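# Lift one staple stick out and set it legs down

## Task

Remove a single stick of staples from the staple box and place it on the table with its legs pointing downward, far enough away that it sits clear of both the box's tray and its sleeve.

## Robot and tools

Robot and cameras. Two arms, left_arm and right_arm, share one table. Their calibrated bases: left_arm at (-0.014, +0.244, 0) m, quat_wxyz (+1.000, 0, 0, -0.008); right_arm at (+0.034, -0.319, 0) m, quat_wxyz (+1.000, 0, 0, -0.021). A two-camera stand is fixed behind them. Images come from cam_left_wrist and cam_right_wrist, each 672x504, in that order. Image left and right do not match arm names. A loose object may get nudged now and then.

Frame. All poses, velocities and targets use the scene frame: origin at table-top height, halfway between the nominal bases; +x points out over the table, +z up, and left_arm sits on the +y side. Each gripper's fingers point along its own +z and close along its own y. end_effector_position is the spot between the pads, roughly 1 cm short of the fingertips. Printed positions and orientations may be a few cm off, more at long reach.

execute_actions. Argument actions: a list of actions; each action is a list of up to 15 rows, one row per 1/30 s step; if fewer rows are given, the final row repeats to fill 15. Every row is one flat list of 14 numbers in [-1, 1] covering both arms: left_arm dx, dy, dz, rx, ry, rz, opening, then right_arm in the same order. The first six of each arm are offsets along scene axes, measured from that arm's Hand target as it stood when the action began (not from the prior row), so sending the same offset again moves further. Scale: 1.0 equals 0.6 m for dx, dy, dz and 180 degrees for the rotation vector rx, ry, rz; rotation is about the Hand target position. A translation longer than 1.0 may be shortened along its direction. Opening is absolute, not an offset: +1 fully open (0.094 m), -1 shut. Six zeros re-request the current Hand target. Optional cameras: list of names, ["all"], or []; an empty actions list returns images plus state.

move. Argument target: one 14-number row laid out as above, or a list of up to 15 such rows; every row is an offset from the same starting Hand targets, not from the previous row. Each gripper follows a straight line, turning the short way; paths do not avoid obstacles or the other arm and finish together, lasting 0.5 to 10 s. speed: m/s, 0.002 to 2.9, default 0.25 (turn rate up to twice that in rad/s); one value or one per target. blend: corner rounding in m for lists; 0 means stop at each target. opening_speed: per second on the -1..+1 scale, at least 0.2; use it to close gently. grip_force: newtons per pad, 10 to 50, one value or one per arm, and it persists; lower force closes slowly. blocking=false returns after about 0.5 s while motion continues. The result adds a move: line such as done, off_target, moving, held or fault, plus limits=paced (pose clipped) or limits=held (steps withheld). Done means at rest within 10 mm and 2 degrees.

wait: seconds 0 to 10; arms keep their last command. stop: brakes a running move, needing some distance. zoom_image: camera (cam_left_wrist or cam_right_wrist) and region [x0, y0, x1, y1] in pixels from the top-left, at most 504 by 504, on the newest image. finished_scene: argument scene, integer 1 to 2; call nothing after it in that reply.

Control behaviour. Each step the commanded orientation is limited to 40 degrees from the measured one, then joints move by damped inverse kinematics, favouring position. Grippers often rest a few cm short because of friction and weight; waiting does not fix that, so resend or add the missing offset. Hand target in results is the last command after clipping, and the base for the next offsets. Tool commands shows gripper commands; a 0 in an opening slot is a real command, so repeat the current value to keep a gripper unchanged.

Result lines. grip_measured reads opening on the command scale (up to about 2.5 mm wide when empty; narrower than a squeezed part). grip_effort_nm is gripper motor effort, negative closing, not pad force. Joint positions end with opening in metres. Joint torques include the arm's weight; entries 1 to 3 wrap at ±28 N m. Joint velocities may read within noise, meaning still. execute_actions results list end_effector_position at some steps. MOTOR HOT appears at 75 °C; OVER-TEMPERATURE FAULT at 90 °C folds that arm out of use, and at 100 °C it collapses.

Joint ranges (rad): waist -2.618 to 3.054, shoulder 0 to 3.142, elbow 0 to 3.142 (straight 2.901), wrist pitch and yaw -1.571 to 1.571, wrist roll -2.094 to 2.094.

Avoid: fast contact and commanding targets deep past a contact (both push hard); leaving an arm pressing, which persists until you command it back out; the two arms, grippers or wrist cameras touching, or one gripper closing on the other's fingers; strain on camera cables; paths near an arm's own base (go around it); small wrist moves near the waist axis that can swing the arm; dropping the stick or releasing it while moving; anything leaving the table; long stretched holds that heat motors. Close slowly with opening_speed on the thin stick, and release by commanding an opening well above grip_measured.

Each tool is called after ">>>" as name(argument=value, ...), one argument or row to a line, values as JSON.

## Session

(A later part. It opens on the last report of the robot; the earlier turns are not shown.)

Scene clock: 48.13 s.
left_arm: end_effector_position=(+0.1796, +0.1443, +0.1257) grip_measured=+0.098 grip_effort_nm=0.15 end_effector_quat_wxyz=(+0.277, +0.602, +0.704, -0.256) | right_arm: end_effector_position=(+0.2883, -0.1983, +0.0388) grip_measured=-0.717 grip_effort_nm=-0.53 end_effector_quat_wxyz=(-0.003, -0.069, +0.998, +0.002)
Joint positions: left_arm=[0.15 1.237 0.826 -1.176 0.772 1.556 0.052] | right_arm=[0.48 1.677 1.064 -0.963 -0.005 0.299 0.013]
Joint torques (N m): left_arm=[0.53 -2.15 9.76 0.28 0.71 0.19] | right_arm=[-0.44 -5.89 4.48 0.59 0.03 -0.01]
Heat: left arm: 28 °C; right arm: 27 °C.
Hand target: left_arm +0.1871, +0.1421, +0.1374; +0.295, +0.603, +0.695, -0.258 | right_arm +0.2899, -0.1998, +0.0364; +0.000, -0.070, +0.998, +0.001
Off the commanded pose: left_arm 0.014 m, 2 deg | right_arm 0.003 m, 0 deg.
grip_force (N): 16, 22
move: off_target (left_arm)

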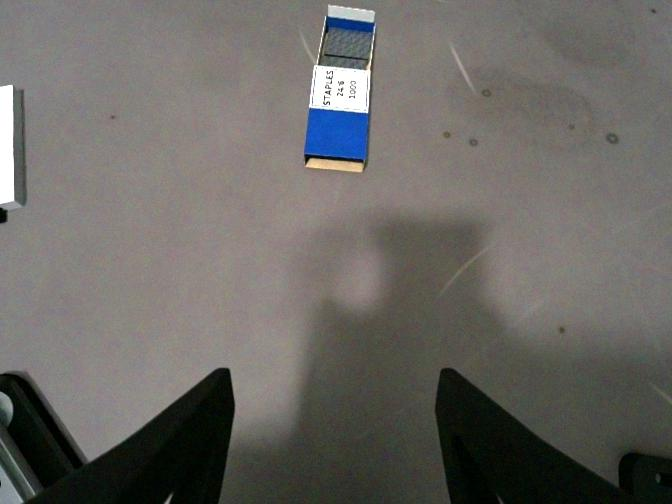

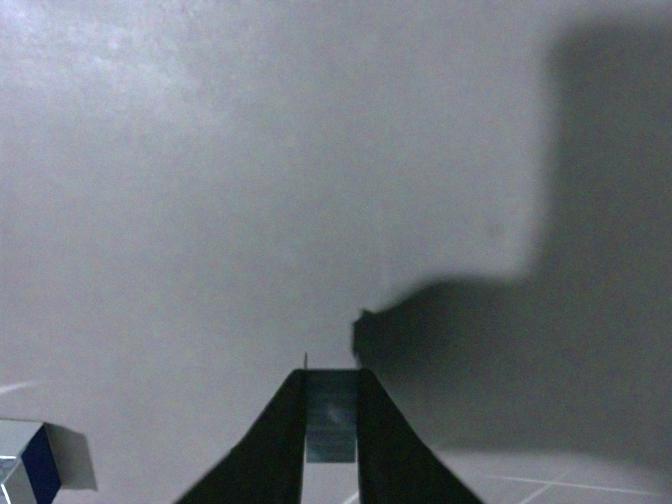

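>>> move(
  target=[0,0,0,0,0,0,0.1,0,0,-0.036,0,0,0,-0.85],
  cameras=["cam_right_wrist"],
  speed=0.05,
)

>>> zoom_image(
  camera="cam_right_wrist",
  region=[230, 320, 430, 480],
)

Scene clock: 49.57 s.
left_arm: end_effector_position=(+0.1796, +0.1443, +0.1257) grip_measured=+0.098 grip_effort_nm=0.15 end_effector_quat_wxyz=(+0.277, +0.602, +0.704, -0.256) | right_arm: end_effector_position=(+0.2894, -0.1977, +0.0185) grip_measured=-0.717 grip_effort_nm=-0.53 end_effector_quat_wxyz=(-0.001, -0.069, +0.998, +0.003)
Joint positions: left_arm=[0.15 1.237 0.826 -1.176 0.772 1.556 0.052] | right_arm=[0.48 1.709 1.013 -0.874 -0.005 0.299 0.013]
Joint torques (N m): left_arm=[0.36 -2.22 9.68 0.28 0.72 0.13] | right_arm=[-0.4 -5.76 4.12 0.57 0.03 -0.01]
Heat: left arm: 29 °C; right arm: 27 °C.
Hand target: left_arm +0.1871, +0.1421, +0.1374; +0.295, +0.603, +0.695, -0.258 | right_arm +0.2900, -0.1998, +0.0148; +0.000, -0.070, +0.998, +0.001
Off the commanded pose: left_arm 0.014 m, 2 deg | right_arm 0.004 m, 0 deg.
grip_force (N): 16, 22
move: off_target (left_arm)
Images, in order (width x height): cam_right_wrist 672x504.

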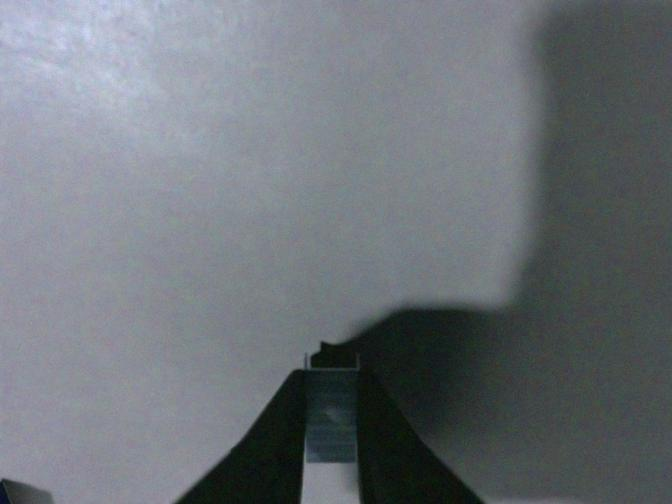

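Scaled by 2.520 from the camera's 672x504 image, which has a finer 960x720 frame.

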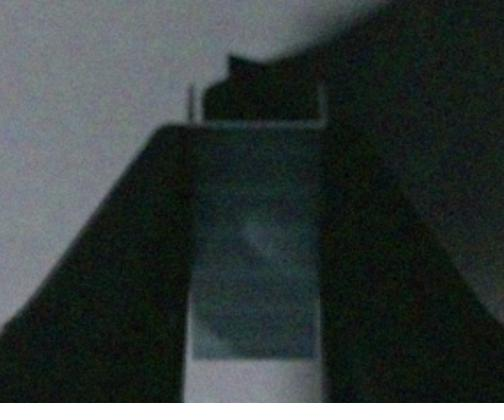

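>>> move(
  target=[0,0,0,0,0,0,0.1,0,0,-0.0065,0,0,0,-0.85],
  cameras=["cam_right_wrist"],
  speed=0.04,
)

>>> zoom_image(
  camera="cam_right_wrist",
  region=[230, 320, 430, 480],
)

Scene clock: 50.63 s.
left_arm: end_effector_position=(+0.1796, +0.1443, +0.1257) grip_measured=+0.098 grip_effort_nm=0.15 end_effector_quat_wxyz=(+0.277, +0.602, +0.704, -0.256) | right_arm: end_effector_position=(+0.2897, -0.1976, +0.0150) grip_measured=-0.717 grip_effort_nm=-0.53 end_effector_quat_wxyz=(+0.000, -0.069, +0.998, +0.003)
Joint positions: left_arm=[0.15 1.237 0.826 -1.176 0.772 1.556 0.052] | right_arm=[0.48 1.715 1.004 -0.858 -0.005 0.299 0.013]
Joint torques (N m): left_arm=[0.44 -2.28 9.63 0.31 0.74 0.15] | right_arm=[-0.43 -5.72 4.03 0.6 0.04 -0.01]
Heat: left arm: 29 °C; right arm: 27 °C.
Hand target: left_arm +0.1871, +0.1421, +0.1374; +0.295, +0.603, +0.695, -0.258 | right_arm +0.2900, -0.1998, +0.0109; +0.000, -0.070, +0.998, +0.001
Off the commanded pose: left_arm 0.014 m, 2 deg | right_arm 0.005 m, 0 deg.
grip_force (N): 16, 22
move: off_target (left_arm)
Images, in order (width x height): cam_right_wrist 672x504.

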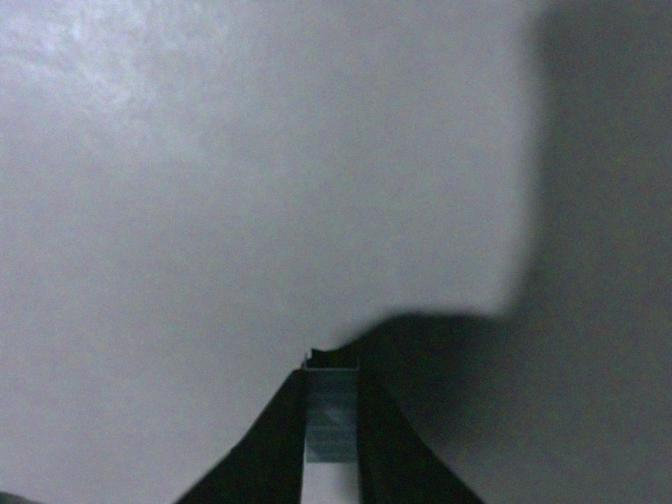

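Scaled by 2.520 from the camera's 672x504 image, which has a finer 960x720 frame.

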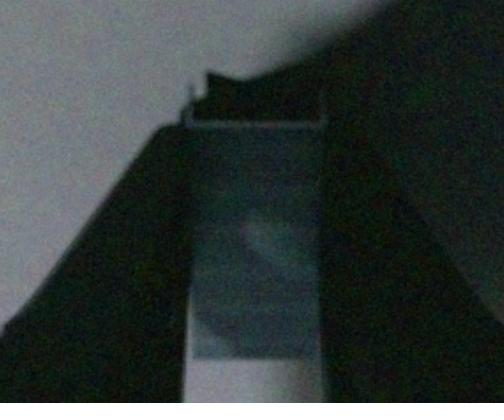

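>>> move(
  target=[
    [0,0,0,0,0,0,0.1,0,0,-0.005,0,0,0,-0.85],
  ],
  cameras=["cam_right_wrist"],
  speed=0.03,
)

>>> zoom_image(
  camera="cam_right_wrist",
  region=[230, 320, 430, 480],
)

Scene clock: 51.73 s.
left_arm: end_effector_position=(+0.1796, +0.1443, +0.1257) grip_measured=+0.098 grip_effort_nm=0.15 end_effector_quat_wxyz=(+0.277, +0.602, +0.704, -0.256) | right_arm: end_effector_position=(+0.2920, -0.1965, +0.0137) grip_measured=-0.717 grip_effort_nm=-0.53 end_effector_quat_wxyz=(+0.003, -0.069, +0.998, +0.004)
Joint positions: left_arm=[0.15 1.237 0.826 -1.176 0.772 1.556 0.052] | right_arm=[0.48 1.72 1.004 -0.846 -0.005 0.299 0.013]
Joint torques (N m): left_arm=[0.43 -2.17 9.7 0.32 0.72 0.19] | right_arm=[-0.44 -5.74 3.54 0.62 0.03 -0.02]
Heat: left arm: 29 °C; right arm: 27 °C.
Hand target: left_arm +0.1871, +0.1421, +0.1374; +0.295, +0.603, +0.695, -0.258 | right_arm +0.2900, -0.1998, +0.0079; +0.000, -0.070, +0.998, +0.001
Off the commanded pose: left_arm 0.014 m, 2 deg | right_arm 0.007 m, 1 deg.
grip_force (N): 16, 22
move: off_target (left_arm)
Images, in order (width x height): cam_right_wrist 672x504.

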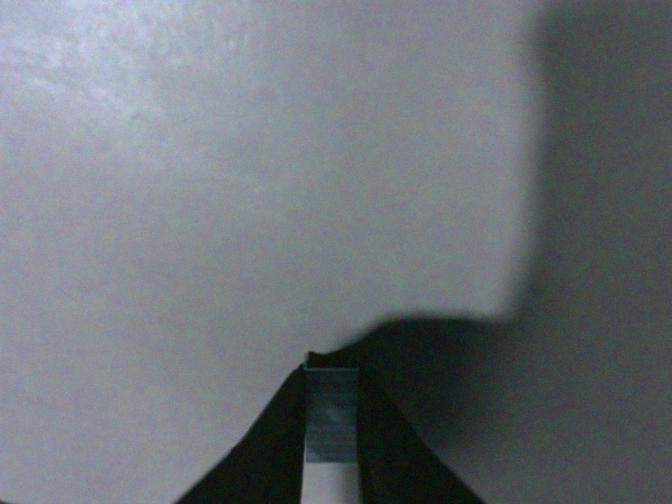

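Scaled by 2.520 from the camera's 672x504 image, which has a finer 960x720 frame.

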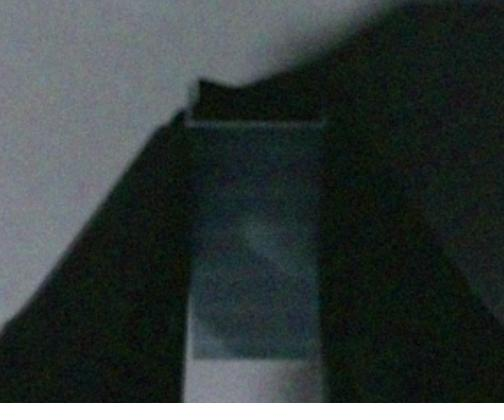

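>>> move(
  target=[
    [0,0,0,0,0,0,0.1,0,0,-0.001,0,0,0,-0.85],
    [0,0,0,0,0,0,0.1,0,0,-0.001,0,0,0,-0.55],
  ],
  speed=0.03,
  opening_speed=0.3,
)

>>> move(
  target=[0,0,0,0,0,0,0.1,0,0,0.15,0,0,0,-0.55],
  cameras=["cam_right_wrist"],
  speed=0.1,
)

>>> zoom_image(
  camera="cam_right_wrist",
  region=[200, 200, 450, 420],
)

Scene clock: 54.00 s.
left_arm: end_effector_position=(+0.1796, +0.1443, +0.1257) grip_measured=+0.098 grip_effort_nm=0.15 end_effector_quat_wxyz=(+0.277, +0.602, +0.704, -0.256) | right_arm: end_effector_position=(+0.2916, -0.1967, +0.0128) grip_measured=-0.552 grip_effort_nm=0.08 end_effector_quat_wxyz=(+0.003, -0.069, +0.998, +0.004)
Joint positions: left_arm=[0.15 1.237 0.826 -1.176 0.772 1.556 0.052] | right_arm=[0.48 1.72 1.001 -0.843 -0.005 0.299 0.021]
Joint torques (N m): left_arm=[0.51 -2.13 9.76 0.3 0.7 0.17] | right_arm=[-0.4 -5.67 3.73 0.62 0.03 -0.02]
Heat: left arm: 29 °C; right arm: 27 °C.
Hand target: left_arm +0.1871, +0.1421, +0.1374; +0.295, +0.603, +0.695, -0.258 | right_arm +0.2900, -0.1998, +0.0073; +0.000, -0.069, +0.998, +0.001
Off the commanded pose: left_arm 0.014 m, 2 deg | right_arm 0.007 m, 1 deg.
grip_force (N): 16, 22
move: off_target (left_arm)

Scene clock: 55.67 s.
left_arm: end_effector_position=(+0.1796, +0.1443, +0.1257) grip_measured=+0.098 grip_effort_nm=0.15 end_effector_quat_wxyz=(+0.277, +0.602, +0.704, -0.256) | right_arm: end_effector_position=(+0.2801, -0.2021, +0.0812) grip_measured=-0.552 grip_effort_nm=0.07 end_effector_quat_wxyz=(-0.027, -0.069, +0.997, -0.008)
Joint positions: left_arm=[0.15 1.237 0.826 -1.176 0.772 1.556 0.052] | right_arm=[0.48 1.645 1.203 -1.185 -0.005 0.299 0.021]
Joint torques (N m): left_arm=[0.54 -2.17 9.76 0.34 0.7 0.14] | right_arm=[-0.42 -8.02 8.12 0.27 0.04 -0.02]
Heat: left arm: 29 °C; right arm: 27 °C.
Hand target: left_arm +0.1871, +0.1421, +0.1374; +0.295, +0.603, +0.695, -0.258 | right_arm +0.2900, -0.1998, +0.0973; +0.000, -0.069, +0.998, +0.001
Off the commanded pose: left_arm 0.014 m, 2 deg | right_arm 0.019 m, 3 deg.
grip_force (N): 16, 22
move: off_target (left_arm, right_arm)
Images, in order (width x height): cam_right_wrist 672x504.

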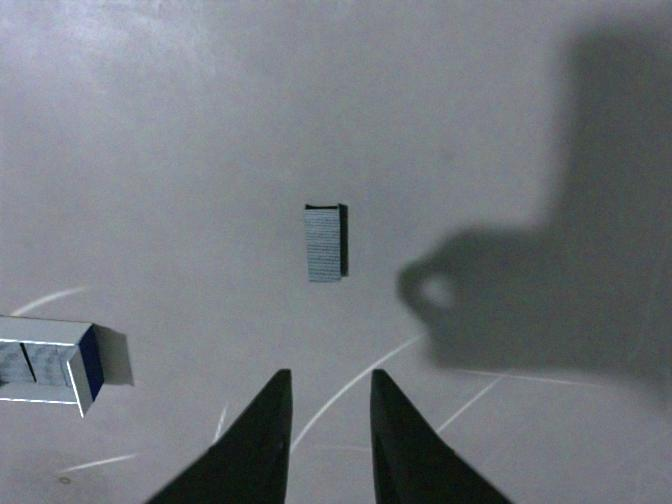

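Scaled by 2.016 from the camera's 672x504 image, which has a finer 960x720 frame.

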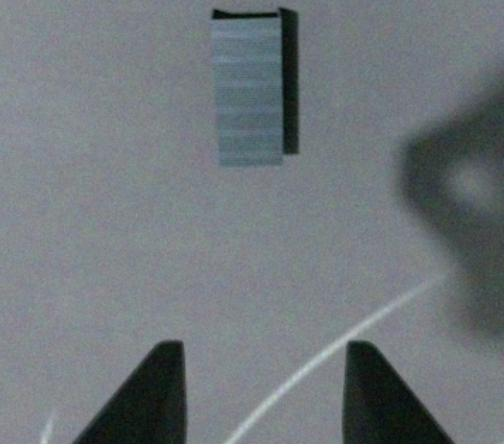

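>>> finished_scene(
  scene=2,
)

The scene is finished: the task was done.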